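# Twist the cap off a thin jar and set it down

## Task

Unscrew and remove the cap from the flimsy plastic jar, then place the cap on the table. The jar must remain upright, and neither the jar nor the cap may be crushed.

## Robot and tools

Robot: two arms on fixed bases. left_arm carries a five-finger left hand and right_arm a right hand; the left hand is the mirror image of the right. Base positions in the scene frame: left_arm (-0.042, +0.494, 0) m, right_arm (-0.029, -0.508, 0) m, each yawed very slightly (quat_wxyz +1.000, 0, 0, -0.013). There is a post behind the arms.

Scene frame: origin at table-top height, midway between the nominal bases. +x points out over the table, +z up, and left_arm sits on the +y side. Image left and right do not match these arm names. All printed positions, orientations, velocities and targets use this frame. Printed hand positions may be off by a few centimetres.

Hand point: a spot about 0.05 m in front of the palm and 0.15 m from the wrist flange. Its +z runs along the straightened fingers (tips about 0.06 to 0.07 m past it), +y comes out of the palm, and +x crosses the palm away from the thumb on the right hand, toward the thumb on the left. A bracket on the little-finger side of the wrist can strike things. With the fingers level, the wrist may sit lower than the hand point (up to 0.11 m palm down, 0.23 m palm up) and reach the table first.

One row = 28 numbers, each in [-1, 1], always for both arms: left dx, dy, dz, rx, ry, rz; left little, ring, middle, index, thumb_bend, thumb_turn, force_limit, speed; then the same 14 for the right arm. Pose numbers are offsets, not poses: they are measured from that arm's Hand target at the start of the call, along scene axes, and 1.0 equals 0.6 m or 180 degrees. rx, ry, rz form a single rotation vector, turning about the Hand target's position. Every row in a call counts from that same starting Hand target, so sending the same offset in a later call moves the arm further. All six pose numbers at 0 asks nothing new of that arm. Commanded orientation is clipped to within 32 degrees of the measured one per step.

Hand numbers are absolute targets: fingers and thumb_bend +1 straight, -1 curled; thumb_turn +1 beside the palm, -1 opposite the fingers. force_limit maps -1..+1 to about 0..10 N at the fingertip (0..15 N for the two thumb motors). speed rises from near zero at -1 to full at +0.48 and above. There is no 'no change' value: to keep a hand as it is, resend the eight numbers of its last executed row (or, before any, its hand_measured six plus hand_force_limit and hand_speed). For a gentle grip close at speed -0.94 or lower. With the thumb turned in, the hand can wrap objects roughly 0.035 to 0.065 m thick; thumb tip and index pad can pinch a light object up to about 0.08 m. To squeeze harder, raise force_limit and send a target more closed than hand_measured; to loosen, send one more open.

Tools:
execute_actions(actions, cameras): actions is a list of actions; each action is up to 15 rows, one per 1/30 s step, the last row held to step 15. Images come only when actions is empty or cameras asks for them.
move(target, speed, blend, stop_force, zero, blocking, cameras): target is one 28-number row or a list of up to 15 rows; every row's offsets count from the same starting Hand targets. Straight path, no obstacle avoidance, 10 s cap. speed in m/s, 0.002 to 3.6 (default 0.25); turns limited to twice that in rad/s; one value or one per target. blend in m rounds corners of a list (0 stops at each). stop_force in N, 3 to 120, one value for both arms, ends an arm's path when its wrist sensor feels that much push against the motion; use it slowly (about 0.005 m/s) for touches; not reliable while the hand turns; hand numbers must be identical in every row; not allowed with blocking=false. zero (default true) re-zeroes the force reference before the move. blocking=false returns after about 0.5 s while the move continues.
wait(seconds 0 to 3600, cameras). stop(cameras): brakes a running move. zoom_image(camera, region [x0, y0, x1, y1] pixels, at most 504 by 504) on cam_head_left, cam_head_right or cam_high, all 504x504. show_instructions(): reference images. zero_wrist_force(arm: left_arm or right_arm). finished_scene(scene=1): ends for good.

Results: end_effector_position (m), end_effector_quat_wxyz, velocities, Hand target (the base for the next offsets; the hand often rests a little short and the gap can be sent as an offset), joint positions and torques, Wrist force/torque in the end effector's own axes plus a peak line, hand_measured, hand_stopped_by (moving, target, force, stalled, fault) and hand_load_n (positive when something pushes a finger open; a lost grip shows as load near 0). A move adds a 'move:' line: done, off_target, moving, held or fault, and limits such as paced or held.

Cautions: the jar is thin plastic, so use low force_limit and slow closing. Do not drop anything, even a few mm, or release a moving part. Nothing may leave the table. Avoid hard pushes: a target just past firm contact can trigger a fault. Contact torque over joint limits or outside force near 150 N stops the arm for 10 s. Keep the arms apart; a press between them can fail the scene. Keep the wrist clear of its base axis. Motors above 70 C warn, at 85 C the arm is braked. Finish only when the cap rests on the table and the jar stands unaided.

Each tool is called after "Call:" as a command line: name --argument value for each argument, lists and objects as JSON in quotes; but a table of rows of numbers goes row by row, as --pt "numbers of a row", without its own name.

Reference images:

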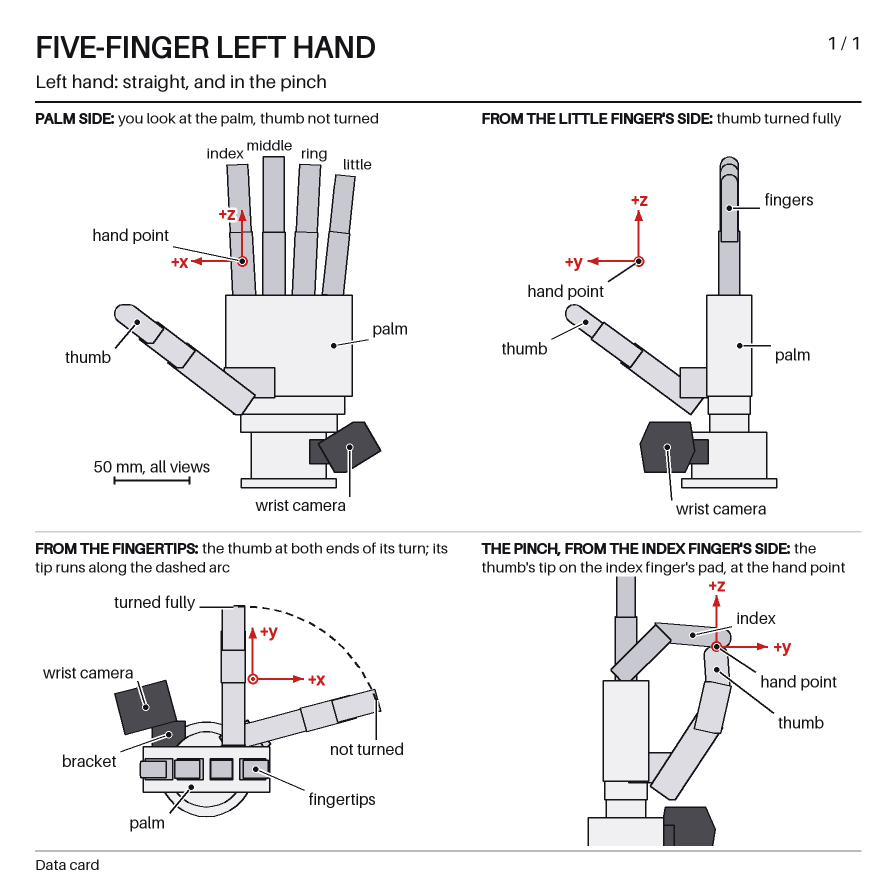

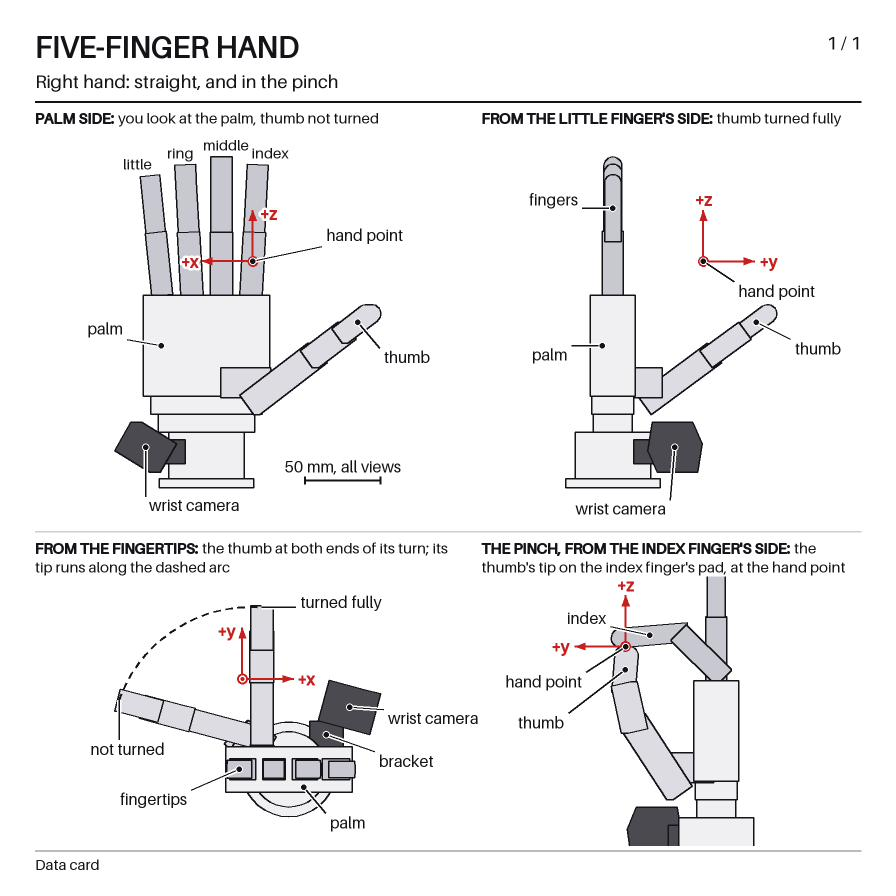

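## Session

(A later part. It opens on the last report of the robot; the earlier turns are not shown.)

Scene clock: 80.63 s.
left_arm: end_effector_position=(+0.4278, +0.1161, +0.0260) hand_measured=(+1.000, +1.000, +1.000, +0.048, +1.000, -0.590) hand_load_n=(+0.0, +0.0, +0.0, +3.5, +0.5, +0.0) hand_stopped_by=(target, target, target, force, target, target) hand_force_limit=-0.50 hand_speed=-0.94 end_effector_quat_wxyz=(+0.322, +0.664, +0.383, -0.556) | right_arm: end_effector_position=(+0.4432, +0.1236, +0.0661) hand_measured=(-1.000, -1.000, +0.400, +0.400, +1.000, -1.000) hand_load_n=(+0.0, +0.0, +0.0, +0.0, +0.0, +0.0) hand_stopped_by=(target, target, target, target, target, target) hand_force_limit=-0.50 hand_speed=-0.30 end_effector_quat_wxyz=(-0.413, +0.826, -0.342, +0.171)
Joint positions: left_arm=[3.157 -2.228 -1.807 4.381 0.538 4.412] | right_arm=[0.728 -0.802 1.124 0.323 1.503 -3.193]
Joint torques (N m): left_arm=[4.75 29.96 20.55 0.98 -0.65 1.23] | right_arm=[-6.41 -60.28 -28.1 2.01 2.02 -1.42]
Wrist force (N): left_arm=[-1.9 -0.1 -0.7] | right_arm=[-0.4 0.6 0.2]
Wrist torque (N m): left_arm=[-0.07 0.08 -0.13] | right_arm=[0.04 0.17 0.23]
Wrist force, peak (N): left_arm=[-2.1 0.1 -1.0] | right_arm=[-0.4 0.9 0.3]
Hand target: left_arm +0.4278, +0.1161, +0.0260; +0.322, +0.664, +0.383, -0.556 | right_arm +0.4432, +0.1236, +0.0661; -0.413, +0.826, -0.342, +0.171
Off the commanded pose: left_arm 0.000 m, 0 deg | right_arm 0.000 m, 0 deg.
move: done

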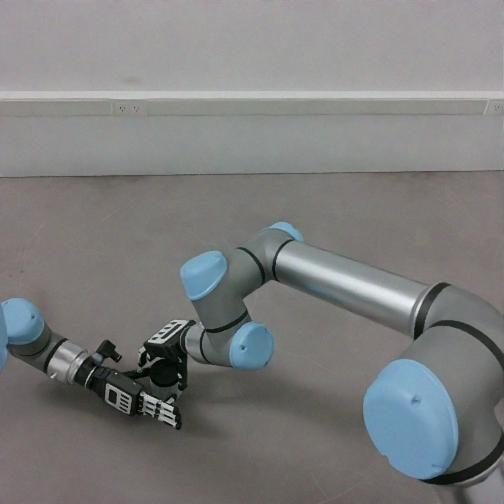

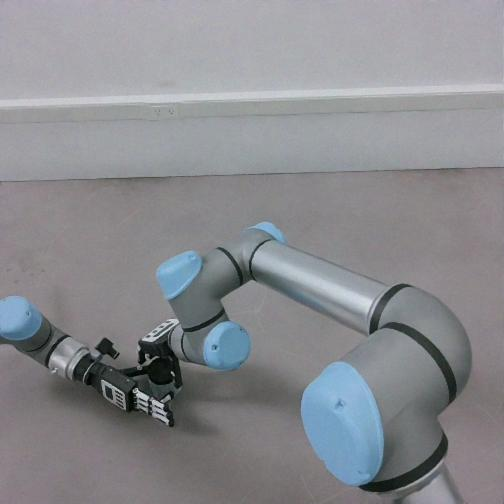

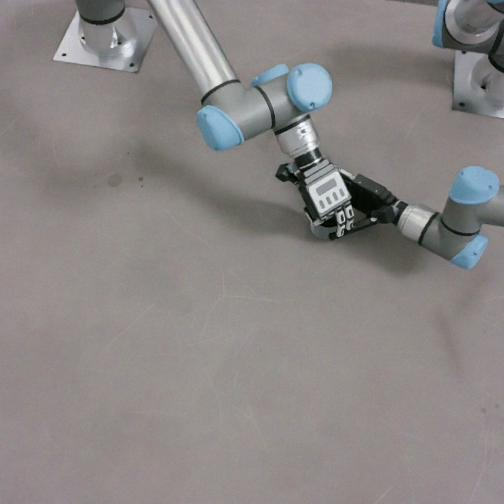

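Call:
move --target '[0, 0, 0, 0, 0, 0, 1, 1, 1, -0.3, 1, -0.59, -0.5, -0.94, 0, 0, 0, 0, 0, 0, -1, -1, -0.2, -0.2, 0.5, -1, -0.6, -0.94]' --speed 0.02 --cameras '["all"]'

Call:
zoom_image --camera "cam_head_left" --region '[110, 320, 220, 430]'

Call:
zoom_image --camera "cam_high" --region '[270, 140, 380, 250]'

Scene clock: 83.83 s.
left_arm: end_effector_position=(+0.4278, +0.1161, +0.0260) hand_measured=(+1.000, +1.000, +1.000, +0.048, +1.000, -0.590) hand_load_n=(+0.0, +0.0, +0.0, +3.5, +0.0, +0.5) hand_stopped_by=(target, target, target, force, target, target) hand_force_limit=-0.50 hand_speed=-0.94 end_effector_quat_wxyz=(+0.322, +0.664, +0.383, -0.556) | right_arm: end_effector_position=(+0.4432, +0.1236, +0.0661) hand_measured=(-1.000, -1.000, +0.180, +0.136, +0.782, -1.000) hand_load_n=(+0.0, +0.0, +1.5, +4.0, +3.5, +0.5) hand_stopped_by=(target, target, force, force, force, target) hand_force_limit=-0.60 hand_speed=-0.94 end_effector_quat_wxyz=(-0.413, +0.826, -0.342, +0.171)
Joint positions: left_arm=[3.157 -2.228 -1.807 4.381 0.538 4.412] | right_arm=[0.728 -0.802 1.124 0.323 1.503 -3.193]
Joint torques (N m): left_arm=[4.81 30.68 19.96 0.94 -1.06 1.22] | right_arm=[-4.74 -53.14 -18.29 1.7 1.11 0.51]
Wrist force (N): left_arm=[-1.9 -0.8 1.0] | right_arm=[0.0 -1.4 1.8]
Wrist torque (N m): left_arm=[-0.06 0.12 -0.15] | right_arm=[-0.02 0.11 0.22]
Wrist force, peak (N): left_arm=[-2.1 -2.6 2.4] | right_arm=[0.6 -5.0 1.9]
Hand target: left_arm +0.4278, +0.1161, +0.0260; +0.322, +0.664, +0.383, -0.556 | right_arm +0.4432, +0.1236, +0.0661; -0.413, +0.826, -0.342, +0.171
Off the commanded pose: left_arm 0.000 m, 0 deg | right_arm 0.000 m, 0 deg.
move: done

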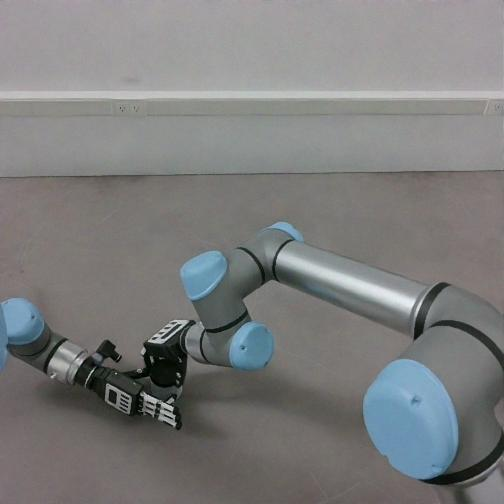

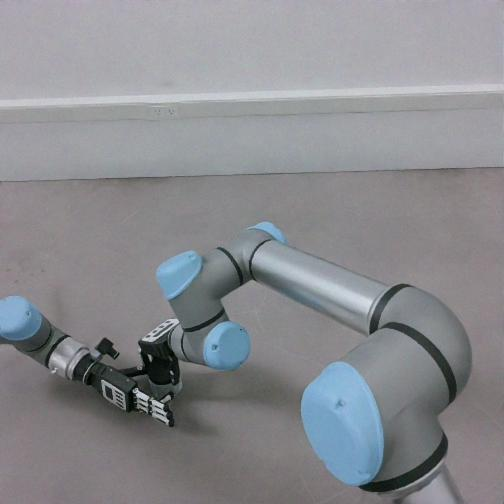

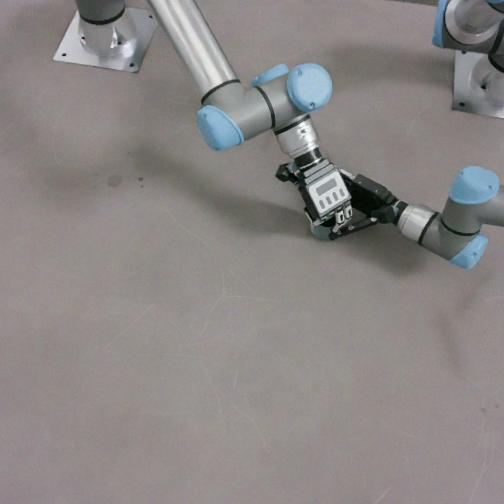

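Scaled by 4.582.

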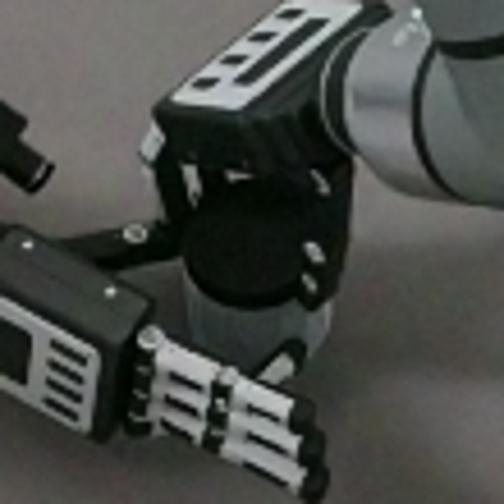

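Scaled by 4.582.

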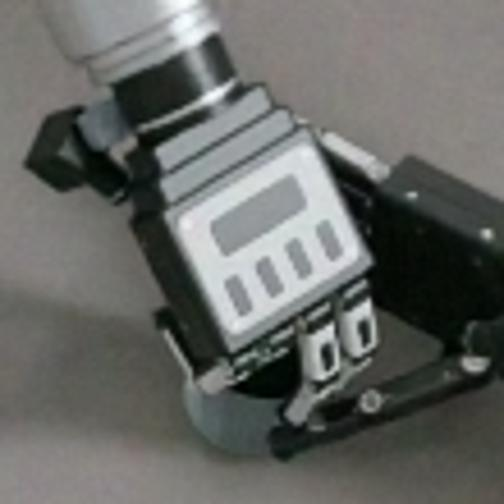

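Call:
move --pt "0 0 0 0 0 0 1 1 1 -0.3 1 -0.59 -0.5 -0.94 -0.0033 -0.0017 0 0 0 0.05556 -1 -1 -0.2 -0.2 0.5 -1 -0.6 -0.94" --pt "0 0 0 0 0 0 1 1 1 -0.3 1 -0.59 -0.5 -0.94 -0.0063 -0.004 0.0005 0 0 0.11111 -1 -1 -0.2 -0.2 0.5 -1 -0.6 -0.94" --speed 0.08 --blend 0.01 --cameras '["all"]'

Call:
zoom_image --camera "cam_head_left" --region '[110, 320, 220, 430]'

Call:
zoom_image --camera "cam_high" --region '[270, 140, 380, 250]'

Scene clock: 87.03 s.
left_arm: end_effector_position=(+0.4278, +0.1161, +0.0260) hand_measured=(+1.000, +1.000, +1.000, +0.048, +1.000, -0.590) hand_load_n=(+0.0, +0.0, +0.0, +2.5, +0.0, +1.5) hand_stopped_by=(target, target, target, force, target, target) hand_force_limit=-0.50 hand_speed=-0.94 end_effector_quat_wxyz=(+0.322, +0.664, +0.383, -0.556) | right_arm: end_effector_position=(+0.4395, +0.1211, +0.0662) hand_measured=(-1.000, -1.000, +0.180, +0.136, +0.782, -1.000) hand_load_n=(+0.0, +0.0, +1.5, +3.0, +3.5, +0.5) hand_stopped_by=(target, target, force, force, force, target) hand_force_limit=-0.60 hand_speed=-0.94 end_effector_quat_wxyz=(-0.437, +0.873, -0.193, +0.097)
Joint positions: left_arm=[3.157 -2.228 -1.807 4.381 0.538 4.412] | right_arm=[0.645 -0.757 1.052 0.416 1.165 -3.47]
Joint torques (N m): left_arm=[5 31.4 18.07 0.97 -1.3 1.05] | right_arm=[6.6 -60.95 -11.72 -0.59 2.04 2.84]
Wrist force (N): left_arm=[-1.0 0.3 0.3] | right_arm=[0.1 -0.7 0.5]
Wrist torque (N m): left_arm=[0.00 0.03 -0.15] | right_arm=[-0.02 0.12 0.20]
Wrist force, peak (N): left_arm=[-3.2 -1.1 0.4] | right_arm=[0.2 -1.4 1.8]
Hand target: left_arm +0.4278, +0.1161, +0.0260; +0.322, +0.664, +0.383, -0.556 | right_arm +0.4394, +0.1212, +0.0664; -0.437, +0.873, -0.193, +0.097
Off the commanded pose: left_arm 0.000 m, 0 deg | right_arm 0.000 m, 0 deg.
move: done

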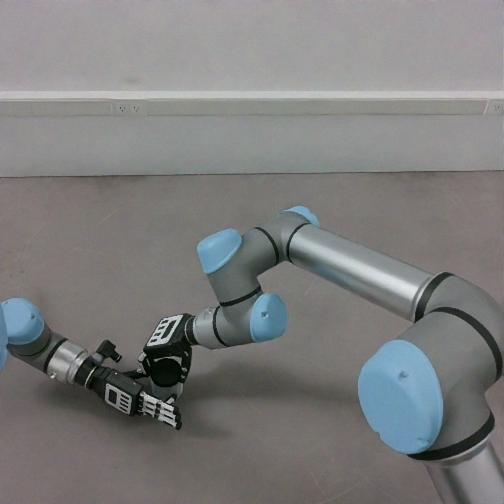

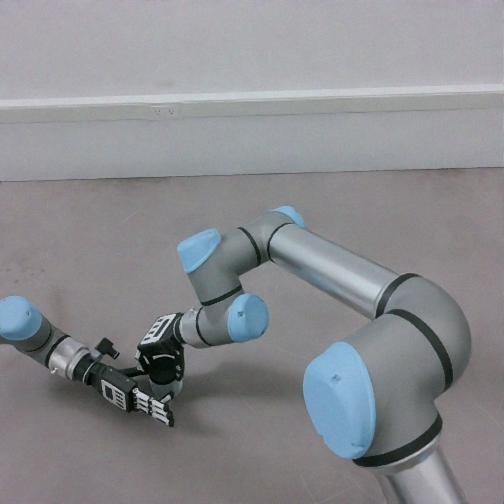

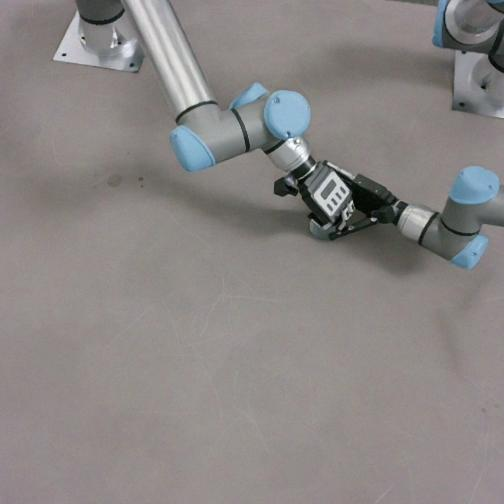

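Scaled by 4.582.

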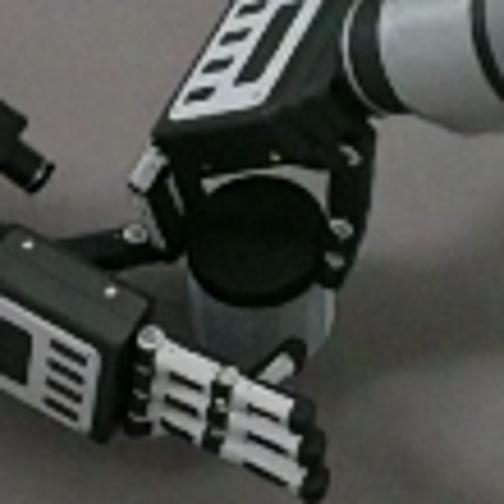

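Scaled by 4.582.

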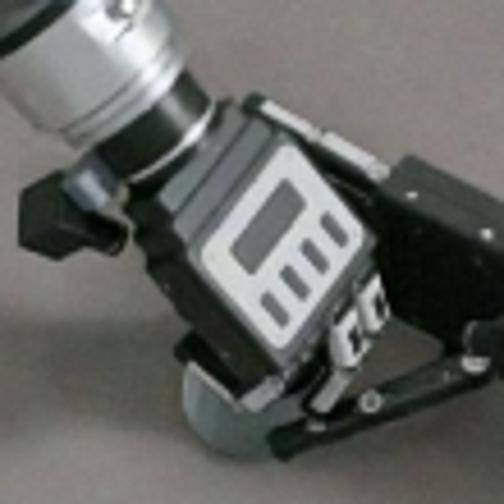

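Call:
move --pt "0 0 0 0 0 0 1 1 1 -0.3 1 -0.59 -0.5 -0.94 -0.0037 -0.0043 0.0005 0 0 0.08333 -1 -1 -0.2 -0.2 0.5 -1 -0.6 -0.94" --pt "0 0 0 0 0 0 1 1 1 -0.3 1 -0.59 -0.5 -0.94 -0.0062 -0.0095 0.001 0 0 0.16667 -1 -1 -0.2 -0.2 0.5 -1 -0.6 -0.94" --speed 0.1 --blend 0.01 --cameras '["all"]'

Call:
zoom_image --camera "cam_head_left" --region '[110, 320, 220, 430]'

Call:
zoom_image --camera "cam_high" --region '[270, 140, 380, 250]'

Scene clock: 90.47 s.
left_arm: end_effector_position=(+0.4278, +0.1161, +0.0260) hand_measured=(+1.000, +1.000, +1.000, +0.048, +1.000, -0.590) hand_load_n=(+0.0, +0.0, +0.0, +1.0, +0.5, +1.5) hand_stopped_by=(target, target, target, force, target, target) hand_force_limit=-0.50 hand_speed=-0.94 end_effector_quat_wxyz=(+0.322, +0.664, +0.383, -0.556) | right_arm: end_effector_position=(+0.4357, +0.1155, +0.0669) hand_measured=(-1.000, -1.000, +0.180, +0.136, +0.782, -1.000) hand_load_n=(+0.0, +0.0, +1.5, +1.5, +4.0, +2.0) hand_stopped_by=(target, target, force, force, force, target) hand_force_limit=-0.60 hand_speed=-0.94 end_effector_quat_wxyz=(-0.447, +0.893, +0.040, -0.020)
Joint positions: left_arm=[3.157 -2.228 -1.807 4.381 0.538 4.412] | right_arm=[0.569 -0.501 0.632 0.91 0.768 -4.029]
Joint torques (N m): left_arm=[5.01 33.46 16.97 1.07 -1.88 1.15] | right_arm=[6.1 -66.38 -19.88 1.69 0.89 0.47]
Wrist force (N): left_arm=[-1.5 1.7 -2.4] | right_arm=[-1.6 1.5 -0.8]
Wrist torque (N m): left_arm=[0.21 0.10 -0.23] | right_arm=[0.07 0.25 0.20]
Wrist force, peak (N): left_arm=[-3.6 0.0 -0.1] | right_arm=[-0.6 2.9 -1.4]
Hand target: left_arm +0.4278, +0.1161, +0.0260; +0.322, +0.664, +0.383, -0.556 | right_arm +0.4357, +0.1155, +0.0670; -0.447, +0.893, +0.040, -0.020
Off the commanded pose: left_arm 0.000 m, 0 deg | right_arm 0.000 m, 0 deg.
move: done

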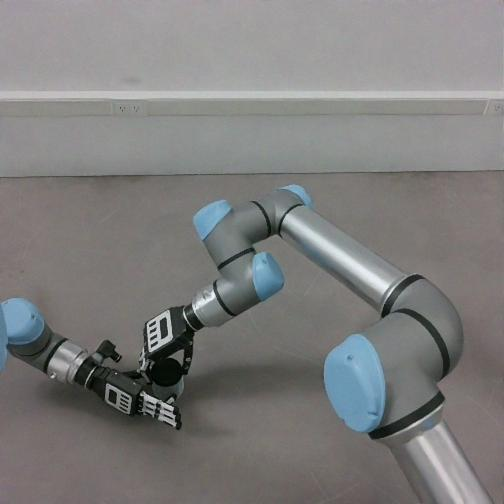

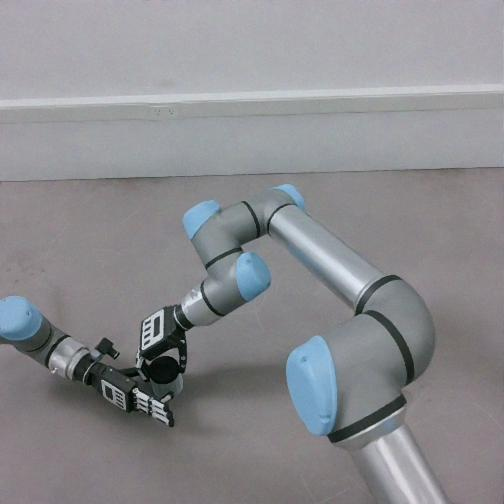

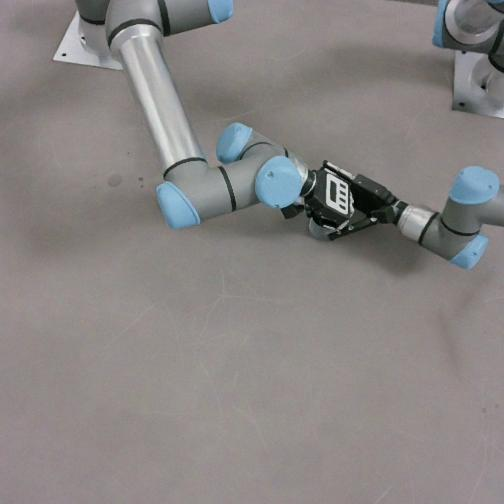

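Scaled by 4.582.

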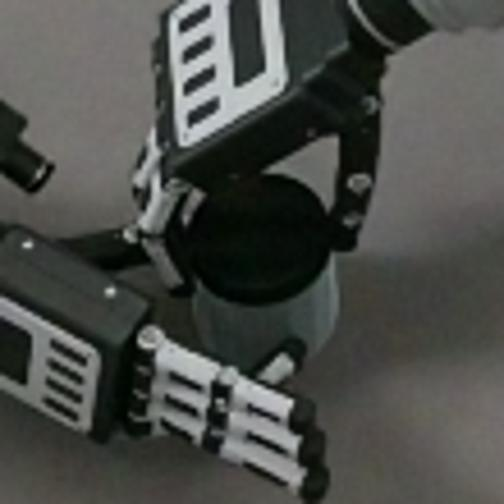

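Scaled by 4.582.

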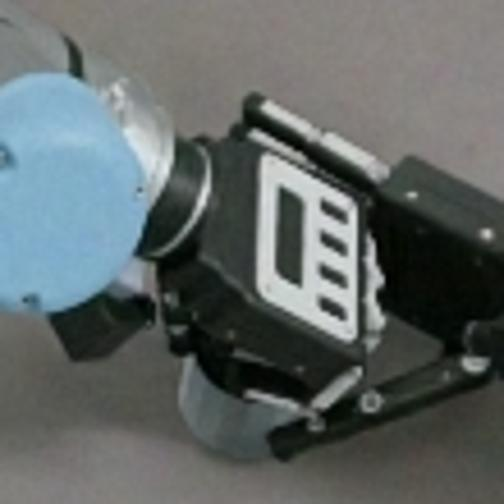

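Call:
move --target '[0, 0, 0, 0, 0, 0, 1, 1, 1, -0.3, 1, -0.59, -0.5, -0.94, 0, 0, 0, 0, 0, 0, -1, -1, 0.4, 0.4, 1, -1, -0.6, -0.85]' --speed 0.02 --cameras '["all"]'

Call:
zoom_image --camera "cam_head_left" --region '[110, 320, 220, 430]'

Call:
zoom_image --camera "cam_head_right" --region '[110, 320, 220, 430]'

Scene clock: 92.33 s.
left_arm: end_effector_position=(+0.4278, +0.1161, +0.0260) hand_measured=(+1.000, +1.000, +1.000, +0.048, +1.000, -0.590) hand_load_n=(+0.0, +0.0, +0.0, +1.0, +0.0, +0.0) hand_stopped_by=(target, target, target, force, target, target) hand_force_limit=-0.50 hand_speed=-0.94 end_effector_quat_wxyz=(+0.322, +0.664, +0.383, -0.556) | right_arm: end_effector_position=(+0.4357, +0.1155, +0.0670) hand_measured=(-1.000, -1.000, +0.400, +0.400, +1.000, -1.000) hand_load_n=(+0.0, +0.0, +0.0, +0.0, +0.0, +0.0) hand_stopped_by=(target, target, target, target, target, target) hand_force_limit=-0.60 hand_speed=-0.85 end_effector_quat_wxyz=(-0.447, +0.893, +0.040, -0.020)
Joint positions: left_arm=[3.157 -2.228 -1.807 4.381 0.538 4.412] | right_arm=[0.569 -0.501 0.632 0.91 0.768 -4.029]
Joint torques (N m): left_arm=[5.02 33.86 16.63 1.1 -2.11 1.17] | right_arm=[5.75 -62.94 -14.68 0.21 -0.99 0.28]
Wrist force (N): left_arm=[-2.1 0.1 -0.6] | right_arm=[0.0 0.0 0.0]
Wrist torque (N m): left_arm=[-0.01 0.15 -0.16] | right_arm=[-0.05 0.08 0.16]
Wrist force, peak (N): left_arm=[-1.9 1.3 -2.6] | right_arm=[-1.8 1.3 -2.1]
Hand target: left_arm +0.4278, +0.1161, +0.0260; +0.322, +0.664, +0.383, -0.556 | right_arm +0.4357, +0.1155, +0.0670; -0.447, +0.893, +0.040, -0.020
Off the commanded pose: left_arm 0.000 m, 0 deg | right_arm 0.000 m, 0 deg.
move: done

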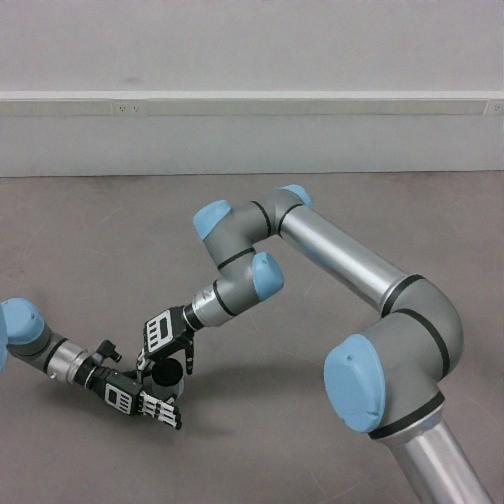

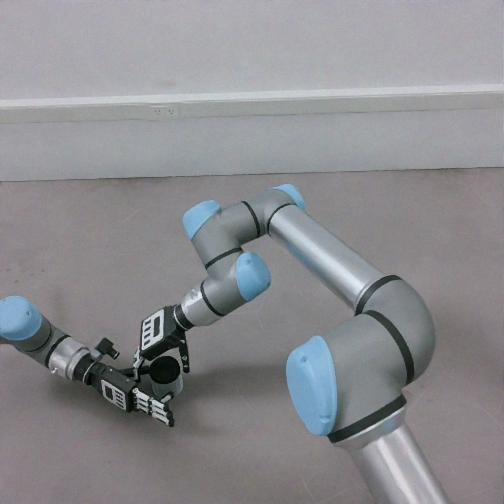

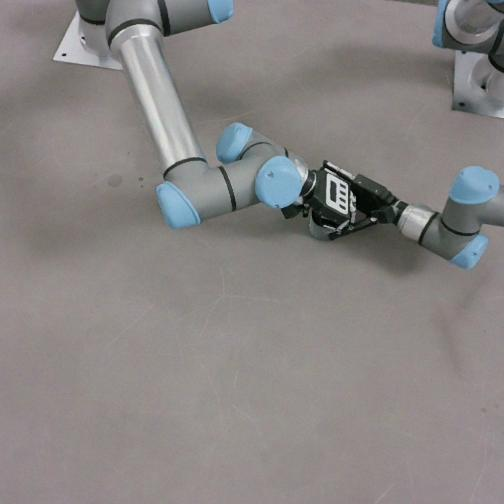

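Scaled by 4.582.

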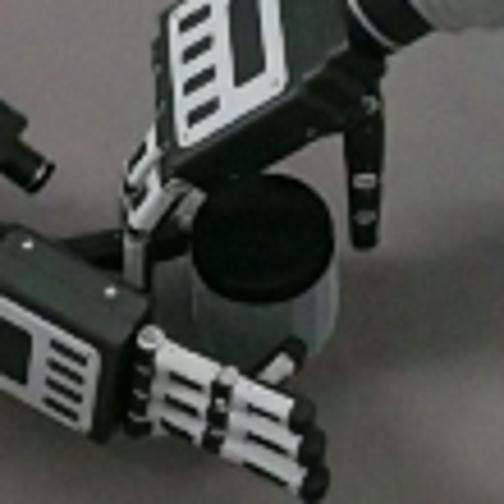

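Scaled by 4.582.

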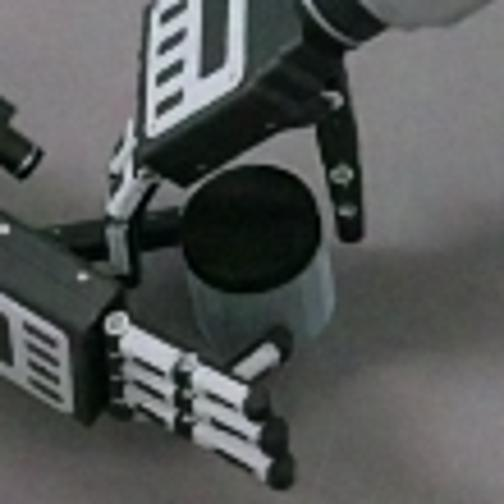

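Call:
zoom_image --camera "cam_head_left" --region '[145, 350, 190, 410]'

Call:
zoom_image --camera "cam_head_right" --region '[145, 350, 190, 410]'

Scaled by 8.400.

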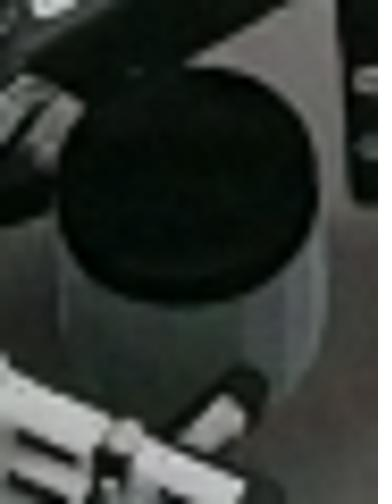

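Scaled by 8.400.

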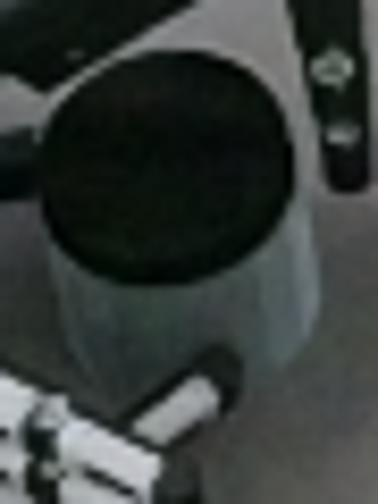

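Call:
move --target '[0, 0, 0, 0, 0, 0, 1, 1, 1, 0.3, 1, -0.59, -0.1, -0.85, 0, 0, 0, 0, 0, 0, -1, -1, 0.4, 0.4, 1, -1, -0.6, -0.85]' --speed 0.02

Call:
move --target '[0.0017, -0.0052, 0, 0, 0, 0, 1, 1, 1, 0.3, 1, -0.59, -0.1, -0.85, 0, 0, 0, 0, 0, 0, -1, -1, 0.4, 0.4, 1, -1, -0.6, -0.85]' --speed 0.02

Call:
move --target '[0, 0, 0, 0, 0, 0, 1, 1, 1, -0.3, 1, -0.59, -0.1, -0.94, 0, 0, 0, 0, 0, 0, -1, -1, 0.4, 0.4, 1, -1, -0.6, -0.85]' --speed 0.02 --cameras '["all"]'

Call:
zoom_image --camera "cam_head_left" --region '[110, 320, 220, 430]'

Call:
zoom_image --camera "cam_high" --region '[270, 140, 380, 250]'

Scene clock: 94.80 s.
left_arm: end_effector_position=(+0.4278, +0.1161, +0.0260) hand_measured=(+1.000, +1.000, +1.000, +0.300, +1.000, -0.590) hand_load_n=(+0.0, +0.0, +0.0, +0.0, +0.5, +0.0) hand_stopped_by=(target, target, target, target, target, target) hand_force_limit=-0.10 hand_speed=-0.85 end_effector_quat_wxyz=(+0.322, +0.664, +0.383, -0.556) | right_arm: end_effector_position=(+0.4357, +0.1155, +0.0670) hand_measured=(-1.000, -1.000, +0.400, +0.400, +1.000, -1.000) hand_load_n=(+0.0, +0.0, +0.0, +0.0, +0.0, +0.0) hand_stopped_by=(target, target, target, target, target, target) hand_force_limit=-0.60 hand_speed=-0.85 end_effector_quat_wxyz=(-0.447, +0.893, +0.040, -0.020)
Joint positions: left_arm=[3.157 -2.228 -1.807 4.381 0.538 4.412] | right_arm=[0.569 -0.501 0.632 0.91 0.768 -4.029]
Joint torques (N m): left_arm=[4.59 35.02 16.05 1.03 -2.1 1.07] | right_arm=[3.62 -54.77 -14.33 0.37 -2.74 2.24]
Wrist force (N): left_arm=[-2.7 0.4 -0.6] | right_arm=[-0.1 0.3 0.2]
Wrist torque (N m): left_arm=[0.03 0.21 -0.18] | right_arm=[-0.03 0.10 0.16]
Wrist force, peak (N): left_arm=[-2.9 0.5 -0.8] | right_arm=[-0.1 0.4 0.2]
Hand target: left_arm +0.4278, +0.1161, +0.0260; +0.322, +0.664, +0.383, -0.556 | right_arm +0.4357, +0.1155, +0.0670; -0.447, +0.893, +0.040, -0.020
Off the commanded pose: left_arm 0.000 m, 0 deg | right_arm 0.000 m, 0 deg.
move: done

Scene clock: 95.30 s.
left_arm: end_effector_position=(+0.4290, +0.1129, +0.0260) hand_measured=(+1.000, +1.000, +1.000, +0.300, +1.000, -0.590) hand_load_n=(+0.0, -0.5, +0.0, +0.0, +0.0, +0.5) hand_stopped_by=(target, target, target, target, target, target) hand_force_limit=-0.10 hand_speed=-0.85 end_effector_quat_wxyz=(+0.322, +0.664, +0.383, -0.556) | right_arm: end_effector_position=(+0.4357, +0.1155, +0.0670) hand_measured=(-1.000, -1.000, +0.400, +0.400, +1.000, -1.000) hand_load_n=(+0.0, +0.0, -1.5, +0.0, +0.0, +0.0) hand_stopped_by=(target, target, target, target, target, target) hand_force_limit=-0.60 hand_speed=-0.85 end_effector_quat_wxyz=(-0.447, +0.893, +0.040, -0.020)
Joint positions: left_arm=[3.151 -2.231 -1.802 4.382 0.533 4.408] | right_arm=[0.569 -0.501 0.632 0.91 0.768 -4.029]
Joint torques (N m): left_arm=[7.15 38.78 3.33 0.74 1 1.51] | right_arm=[2.82 -52.44 -13.64 0.11 -2.7 2.03]
Wrist force (N): left_arm=[-1.8 -0.8 -1.8] | right_arm=[0.5 1.6 -1.3]
Wrist torque (N m): left_arm=[-0.06 0.10 -0.15] | right_arm=[0.12 0.11 0.21]
Wrist force, peak (N): left_arm=[-2.9 0.5 -0.4] | right_arm=[0.7 1.6 -1.4]
Hand target: left_arm +0.4289, +0.1130, +0.0260; +0.322, +0.664, +0.383, -0.556 | right_arm +0.4357, +0.1155, +0.0670; -0.447, +0.893, +0.040, -0.020
Off the commanded pose: left_arm 0.000 m, 0 deg | right_arm 0.000 m, 0 deg.
move: done

Scene clock: 97.10 s.
left_arm: end_effector_position=(+0.4289, +0.1130, +0.0260) hand_measured=(+1.000, +1.000, +1.000, +0.036, +1.000, -0.590) hand_load_n=(+0.0, +0.0, +0.0, +5.0, +0.5, +0.0) hand_stopped_by=(target, target, target, force, target, target) hand_force_limit=-0.10 hand_speed=-0.94 end_effector_quat_wxyz=(+0.322, +0.664, +0.383, -0.556) | right_arm: end_effector_position=(+0.4357, +0.1155, +0.0670) hand_measured=(-1.000, -1.000, +0.400, +0.400, +1.000, -1.000) hand_load_n=(+0.0, +0.0, -1.0, +0.0, +0.0, +0.0) hand_stopped_by=(target, target, target, target, target, target) hand_force_limit=-0.60 hand_speed=-0.85 end_effector_quat_wxyz=(-0.447, +0.893, +0.040, -0.020)
Joint positions: left_arm=[3.151 -2.231 -1.802 4.382 0.533 4.409] | right_arm=[0.569 -0.501 0.632 0.91 0.768 -4.029]
Joint torques (N m): left_arm=[8.21 50.83 0.61 -0.86 1.06 1.48] | right_arm=[2.34 -46.69 -12.78 0.07 -2.67 2.31]
Wrist force (N): left_arm=[-1.3 -0.6 -1.4] | right_arm=[0.5 1.2 -1.0]
Wrist torque (N m): left_arm=[-0.05 0.04 -0.15] | right_arm=[0.09 0.09 0.20]
Wrist force, peak (N): left_arm=[-2.3 -0.2 -2.0] | right_arm=[0.4 1.6 -1.2]
Hand target: left_arm +0.4289, +0.1130, +0.0260; +0.322, +0.664, +0.383, -0.556 | right_arm +0.4357, +0.1155, +0.0670; -0.447, +0.893, +0.040, -0.020
Off the commanded pose: left_arm 0.000 m, 0 deg | right_arm 0.000 m, 0 deg.
move: done

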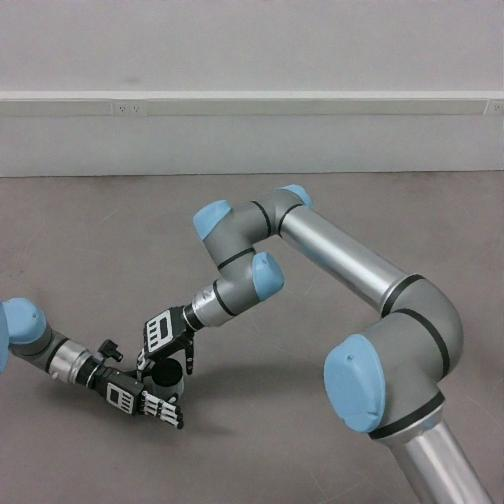

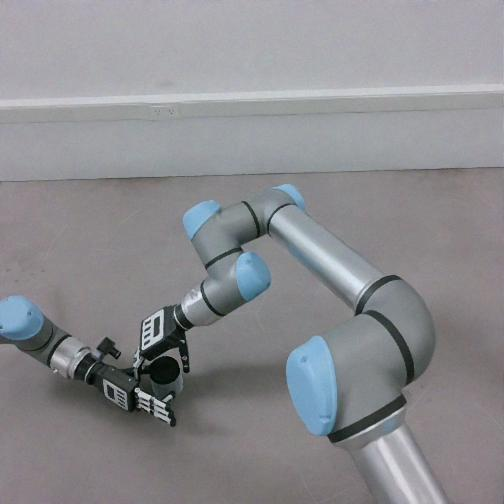

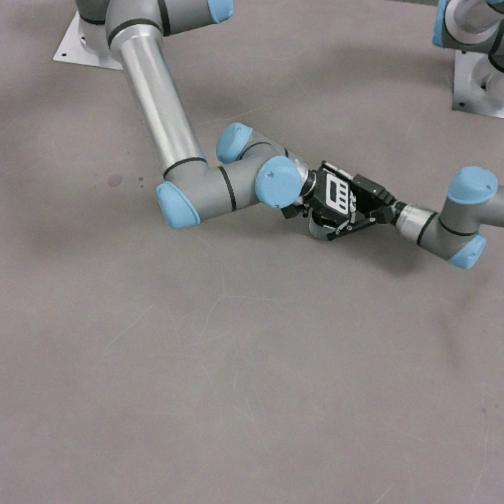

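Scaled by 4.582.

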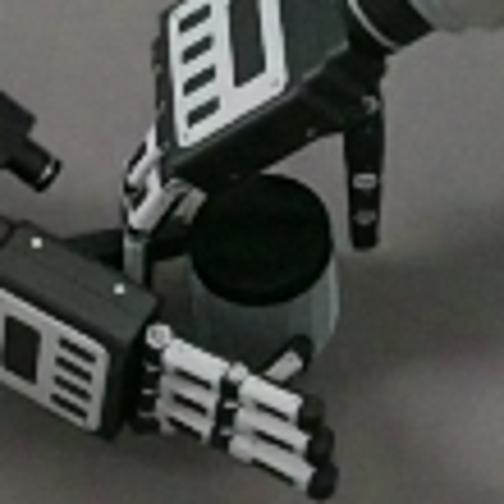

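Scaled by 4.582.

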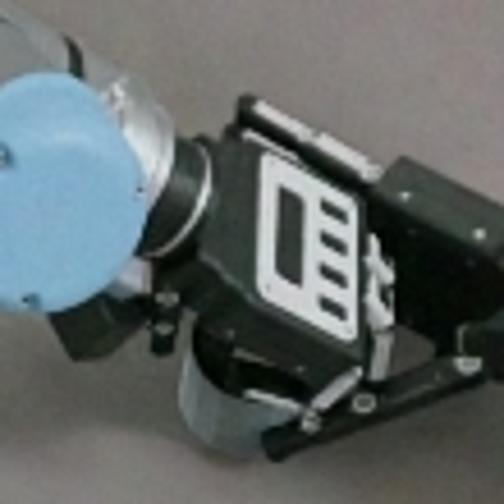

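Call:
move --pt "0 0 0 0 0 0 1 1 1 -0.3 1 -0.59 -0.1 -0.94 0.005 0.005 0 0 0 -0.1389 -1 -1 0.4 0.4 1 -1 -0.6 -0.85" --pt "0 0 0 0 0 0 1 1 1 -0.3 1 -0.59 -0.1 -0.94 0.0128 0.009 0 0 0 -0.2778 -1 -1 0.4 0.4 1 -1 -0.6 -0.85" --pt "0 0 0 0 0 0 1 1 1 -0.3 1 -0.59 -0.1 -0.94 0.0215 0.0095 0 0 0 -0.4167 -1 -1 0.4 0.4 1 -1 -0.6 -0.85" --pt "0 0 0 0 0 0 1 1 1 -0.3 1 -0.59 -0.1 -0.94 0.0282 0.007 0 0 0 -0.5278 -1 -1 0.4 0.4 1 -1 -0.6 -0.85" --speed 0.15 --blend 0.02 --cameras '["all"]'

Call:
zoom_image --camera "cam_head_left" --region '[110, 320, 220, 430]'

Call:
zoom_image --camera "cam_high" --region '[270, 140, 380, 250]'

Scene clock: 104.23 s.
left_arm: end_effector_position=(+0.4289, +0.1130, +0.0260) hand_measured=(+1.000, +1.000, +1.000, +0.036, +1.000, -0.590) hand_load_n=(+0.0, +0.0, +0.0, +5.0, +0.5, -0.5) hand_stopped_by=(target, target, target, force, target, target) hand_force_limit=-0.10 hand_speed=-0.94 end_effector_quat_wxyz=(+0.322, +0.664, +0.383, -0.556) | right_arm: end_effector_position=(+0.4525, +0.1197, +0.0668) hand_measured=(-1.000, -1.000, +0.400, +0.400, +1.000, -1.000) hand_load_n=(+0.0, +0.0, +0.0, +0.0, +0.0, +0.5) hand_stopped_by=(target, target, target, target, target, target) hand_force_limit=-0.60 hand_speed=-0.85 end_effector_quat_wxyz=(-0.316, +0.633, -0.632, +0.316)
Joint positions: left_arm=[3.151 -2.231 -1.802 4.382 0.533 4.409] | right_arm=[0.91 -0.59 0.768 0.69 2.237 -2.512]
Joint torques (N m): left_arm=[-3.22 51.25 2.85 -0.74 0.7 1.37] | right_arm=[-7.12 -64.82 -23.15 1.84 1.07 0.88]
Wrist force (N): left_arm=[-2.4 0.5 -0.6] | right_arm=[0.0 0.4 0.1]
Wrist torque (N m): left_arm=[0.04 0.20 -0.19] | right_arm=[0.01 0.08 0.28]
Wrist force, peak (N): left_arm=[-2.7 0.4 -0.8] | right_arm=[-2.3 -0.6 -1.5]
Hand target: left_arm +0.4289, +0.1130, +0.0260; +0.322, +0.664, +0.383, -0.556 | right_arm +0.4526, +0.1197, +0.0670; -0.316, +0.633, -0.632, +0.316
Off the commanded pose: left_arm 0.000 m, 0 deg | right_arm 0.000 m, 0 deg.
move: done

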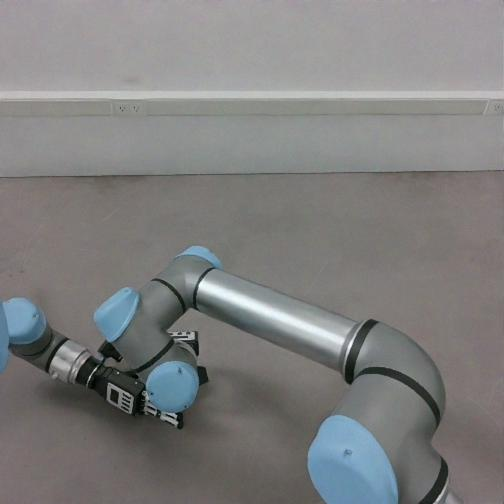

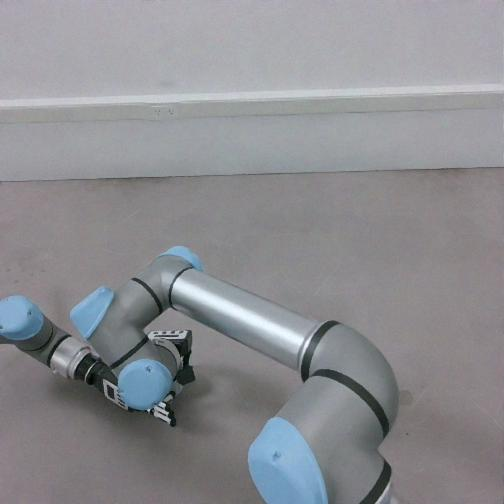

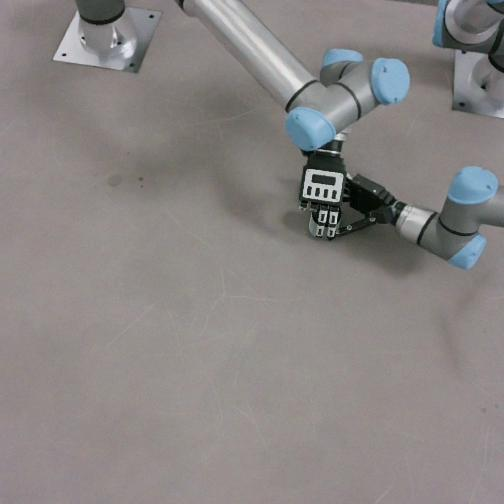

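Scaled by 4.582.

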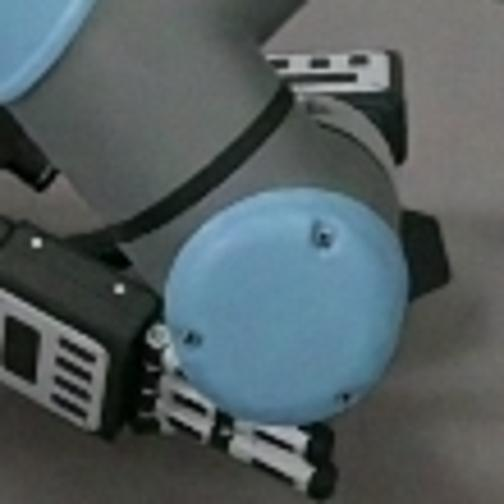

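Scaled by 4.582.

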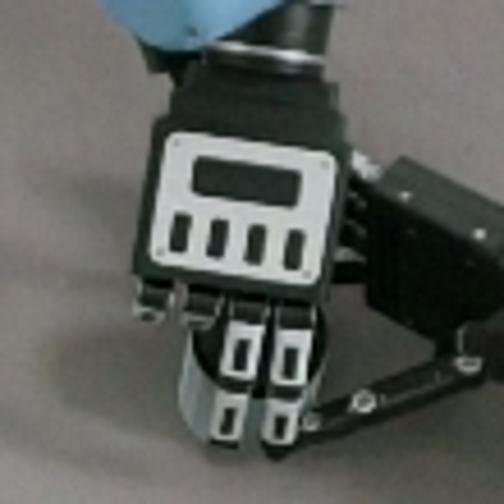

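Call:
move --target '[0, 0, 0, 0, 0, 0, 1, 1, 1, -0.3, 1, -0.59, -0.1, -0.94, 0, 0, 0, 0, 0, 0, -1, -1, -0.2, -0.2, 0.5, -1, -0.6, -0.94]' --speed 0.02

Scene clock: 107.40 s.
left_arm: end_effector_position=(+0.4289, +0.1130, +0.0260) hand_measured=(+1.000, +1.000, +1.000, +0.036, +1.000, -0.590) hand_load_n=(+0.0, +0.0, +0.0, +5.0, +0.5, -1.0) hand_stopped_by=(target, target, target, force, target, target) hand_force_limit=-0.10 hand_speed=-0.94 end_effector_quat_wxyz=(+0.322, +0.664, +0.383, -0.556) | right_arm: end_effector_position=(+0.4526, +0.1197, +0.0670) hand_measured=(-1.000, -1.000, +0.192, +0.152, +0.764, -1.000) hand_load_n=(+0.5, +0.0, +2.0, +3.0, +3.0, +0.0) hand_stopped_by=(target, target, force, force, force, target) hand_force_limit=-0.60 hand_speed=-0.94 end_effector_quat_wxyz=(-0.316, +0.633, -0.632, +0.316)
Joint positions: left_arm=[3.151 -2.231 -1.802 4.382 0.533 4.409] | right_arm=[0.91 -0.59 0.768 0.69 2.238 -2.512]
Joint torques (N m): left_arm=[-6.46 50.67 2.95 0.15 -0.01 1.29] | right_arm=[2.68 -59.58 -20.68 2.06 -1.03 2.55]
Wrist force (N): left_arm=[-3.7 -1.5 0.3] | right_arm=[0.1 -0.5 2.1]
Wrist torque (N m): left_arm=[-0.03 0.28 -0.18] | right_arm=[0.05 0.01 0.28]
Wrist force, peak (N): left_arm=[-3.5 -4.1 0.9] | right_arm=[0.5 -4.7 2.4]
Hand target: left_arm +0.4289, +0.1130, +0.0260; +0.322, +0.664, +0.383, -0.556 | right_arm +0.4526, +0.1197, +0.0670; -0.316, +0.633, -0.632, +0.316
Off the commanded pose: left_arm 0.000 m, 0 deg | right_arm 0.000 m, 0 deg.
move: done

Call:
move --pt "0 0 0 0 0 0 1 1 1 -0.3 1 -0.59 -0.1 -0.94 -0.0067 0.0025 0.0002 0 0 0.1111 -1 -1 -0.2 -0.2 0.5 -1 -0.6 -0.94" --pt "0 0 0 0 0 0 1 1 1 -0.3 1 -0.59 -0.1 -0.94 -0.0137 0.0025 0.0005 0 0 0.2222 -1 -1 -0.2 -0.2 0.5 -1 -0.6 -0.94" --speed 0.12 --blend 0.01 --cameras '["all"]'

Call:
zoom_image --camera "cam_head_left" --region '[110, 320, 220, 430]'

Scene clock: 111.33 s.
left_arm: end_effector_position=(+0.4289, +0.1130, +0.0260) hand_measured=(+1.000, +1.000, +1.000, +0.036, +1.000, -0.590) hand_load_n=(+0.0, +0.0, +0.0, +4.0, +0.5, +1.0) hand_stopped_by=(target, target, target, force, target, target) hand_force_limit=-0.10 hand_speed=-0.94 end_effector_quat_wxyz=(+0.322, +0.664, +0.383, -0.556) | right_arm: end_effector_position=(+0.4444, +0.1211, +0.0674) hand_measured=(-1.000, -1.000, +0.192, +0.152, +0.764, -1.000) hand_load_n=(+0.0, +0.0, +2.0, +2.0, +3.5, +2.0) hand_stopped_by=(target, target, force, force, force, target) hand_force_limit=-0.60 hand_speed=-0.94 end_effector_quat_wxyz=(-0.406, +0.811, -0.378, +0.189)
Joint positions: left_arm=[3.151 -2.231 -1.802 4.382 0.533 4.409] | right_arm=[0.747 -0.807 1.129 0.321 1.589 -3.129]
Joint torques (N m): left_arm=[-6.4 49.72 3.92 1.59 -1.59 1.22] | right_arm=[5.54 -39.84 -28.31 1.91 0.08 1.65]
Wrist force (N): left_arm=[-2.9 0.8 -0.2] | right_arm=[-0.4 1.0 0.7]
Wrist torque (N m): left_arm=[0.06 0.21 -0.20] | right_arm=[0.13 0.18 0.22]
Wrist force, peak (N): left_arm=[-4.0 -2.5 -0.4] | right_arm=[1.1 -1.7 2.5]
Hand target: left_arm +0.4289, +0.1130, +0.0260; +0.322, +0.664, +0.383, -0.556 | right_arm +0.4444, +0.1212, +0.0673; -0.406, +0.811, -0.377, +0.189
Off the commanded pose: left_arm 0.000 m, 0 deg | right_arm 0.000 m, 0 deg.
move: done

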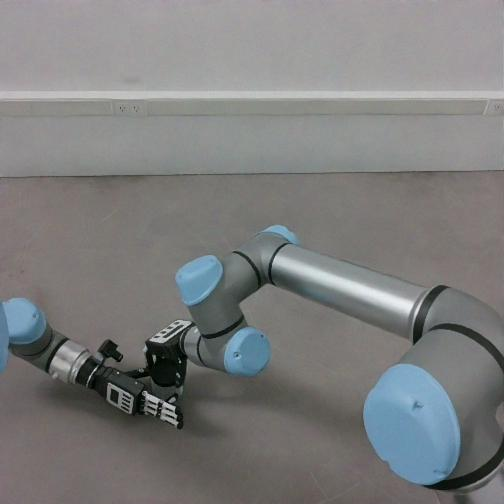

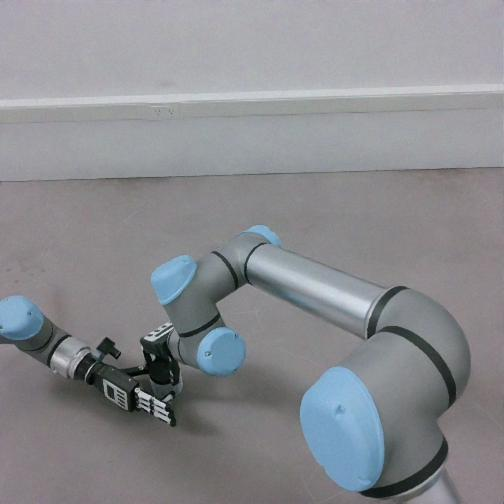

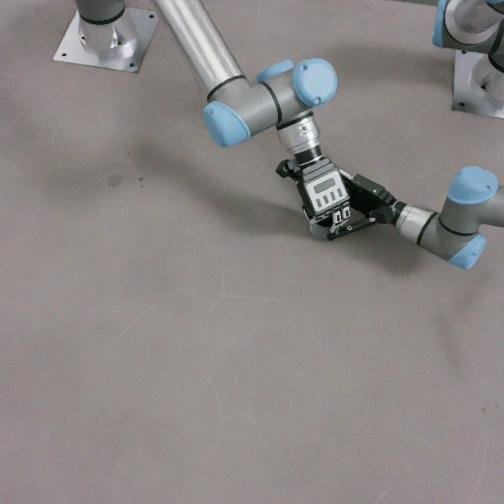

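Scaled by 4.582.

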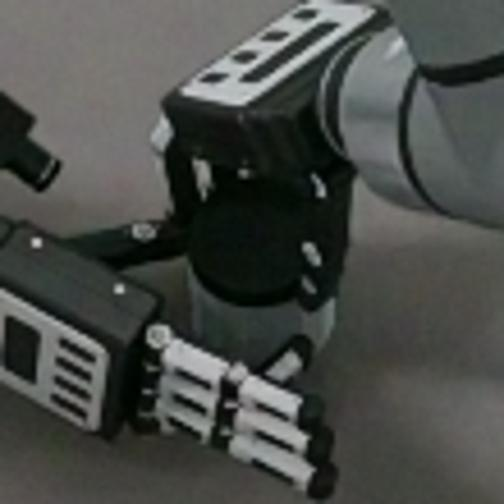

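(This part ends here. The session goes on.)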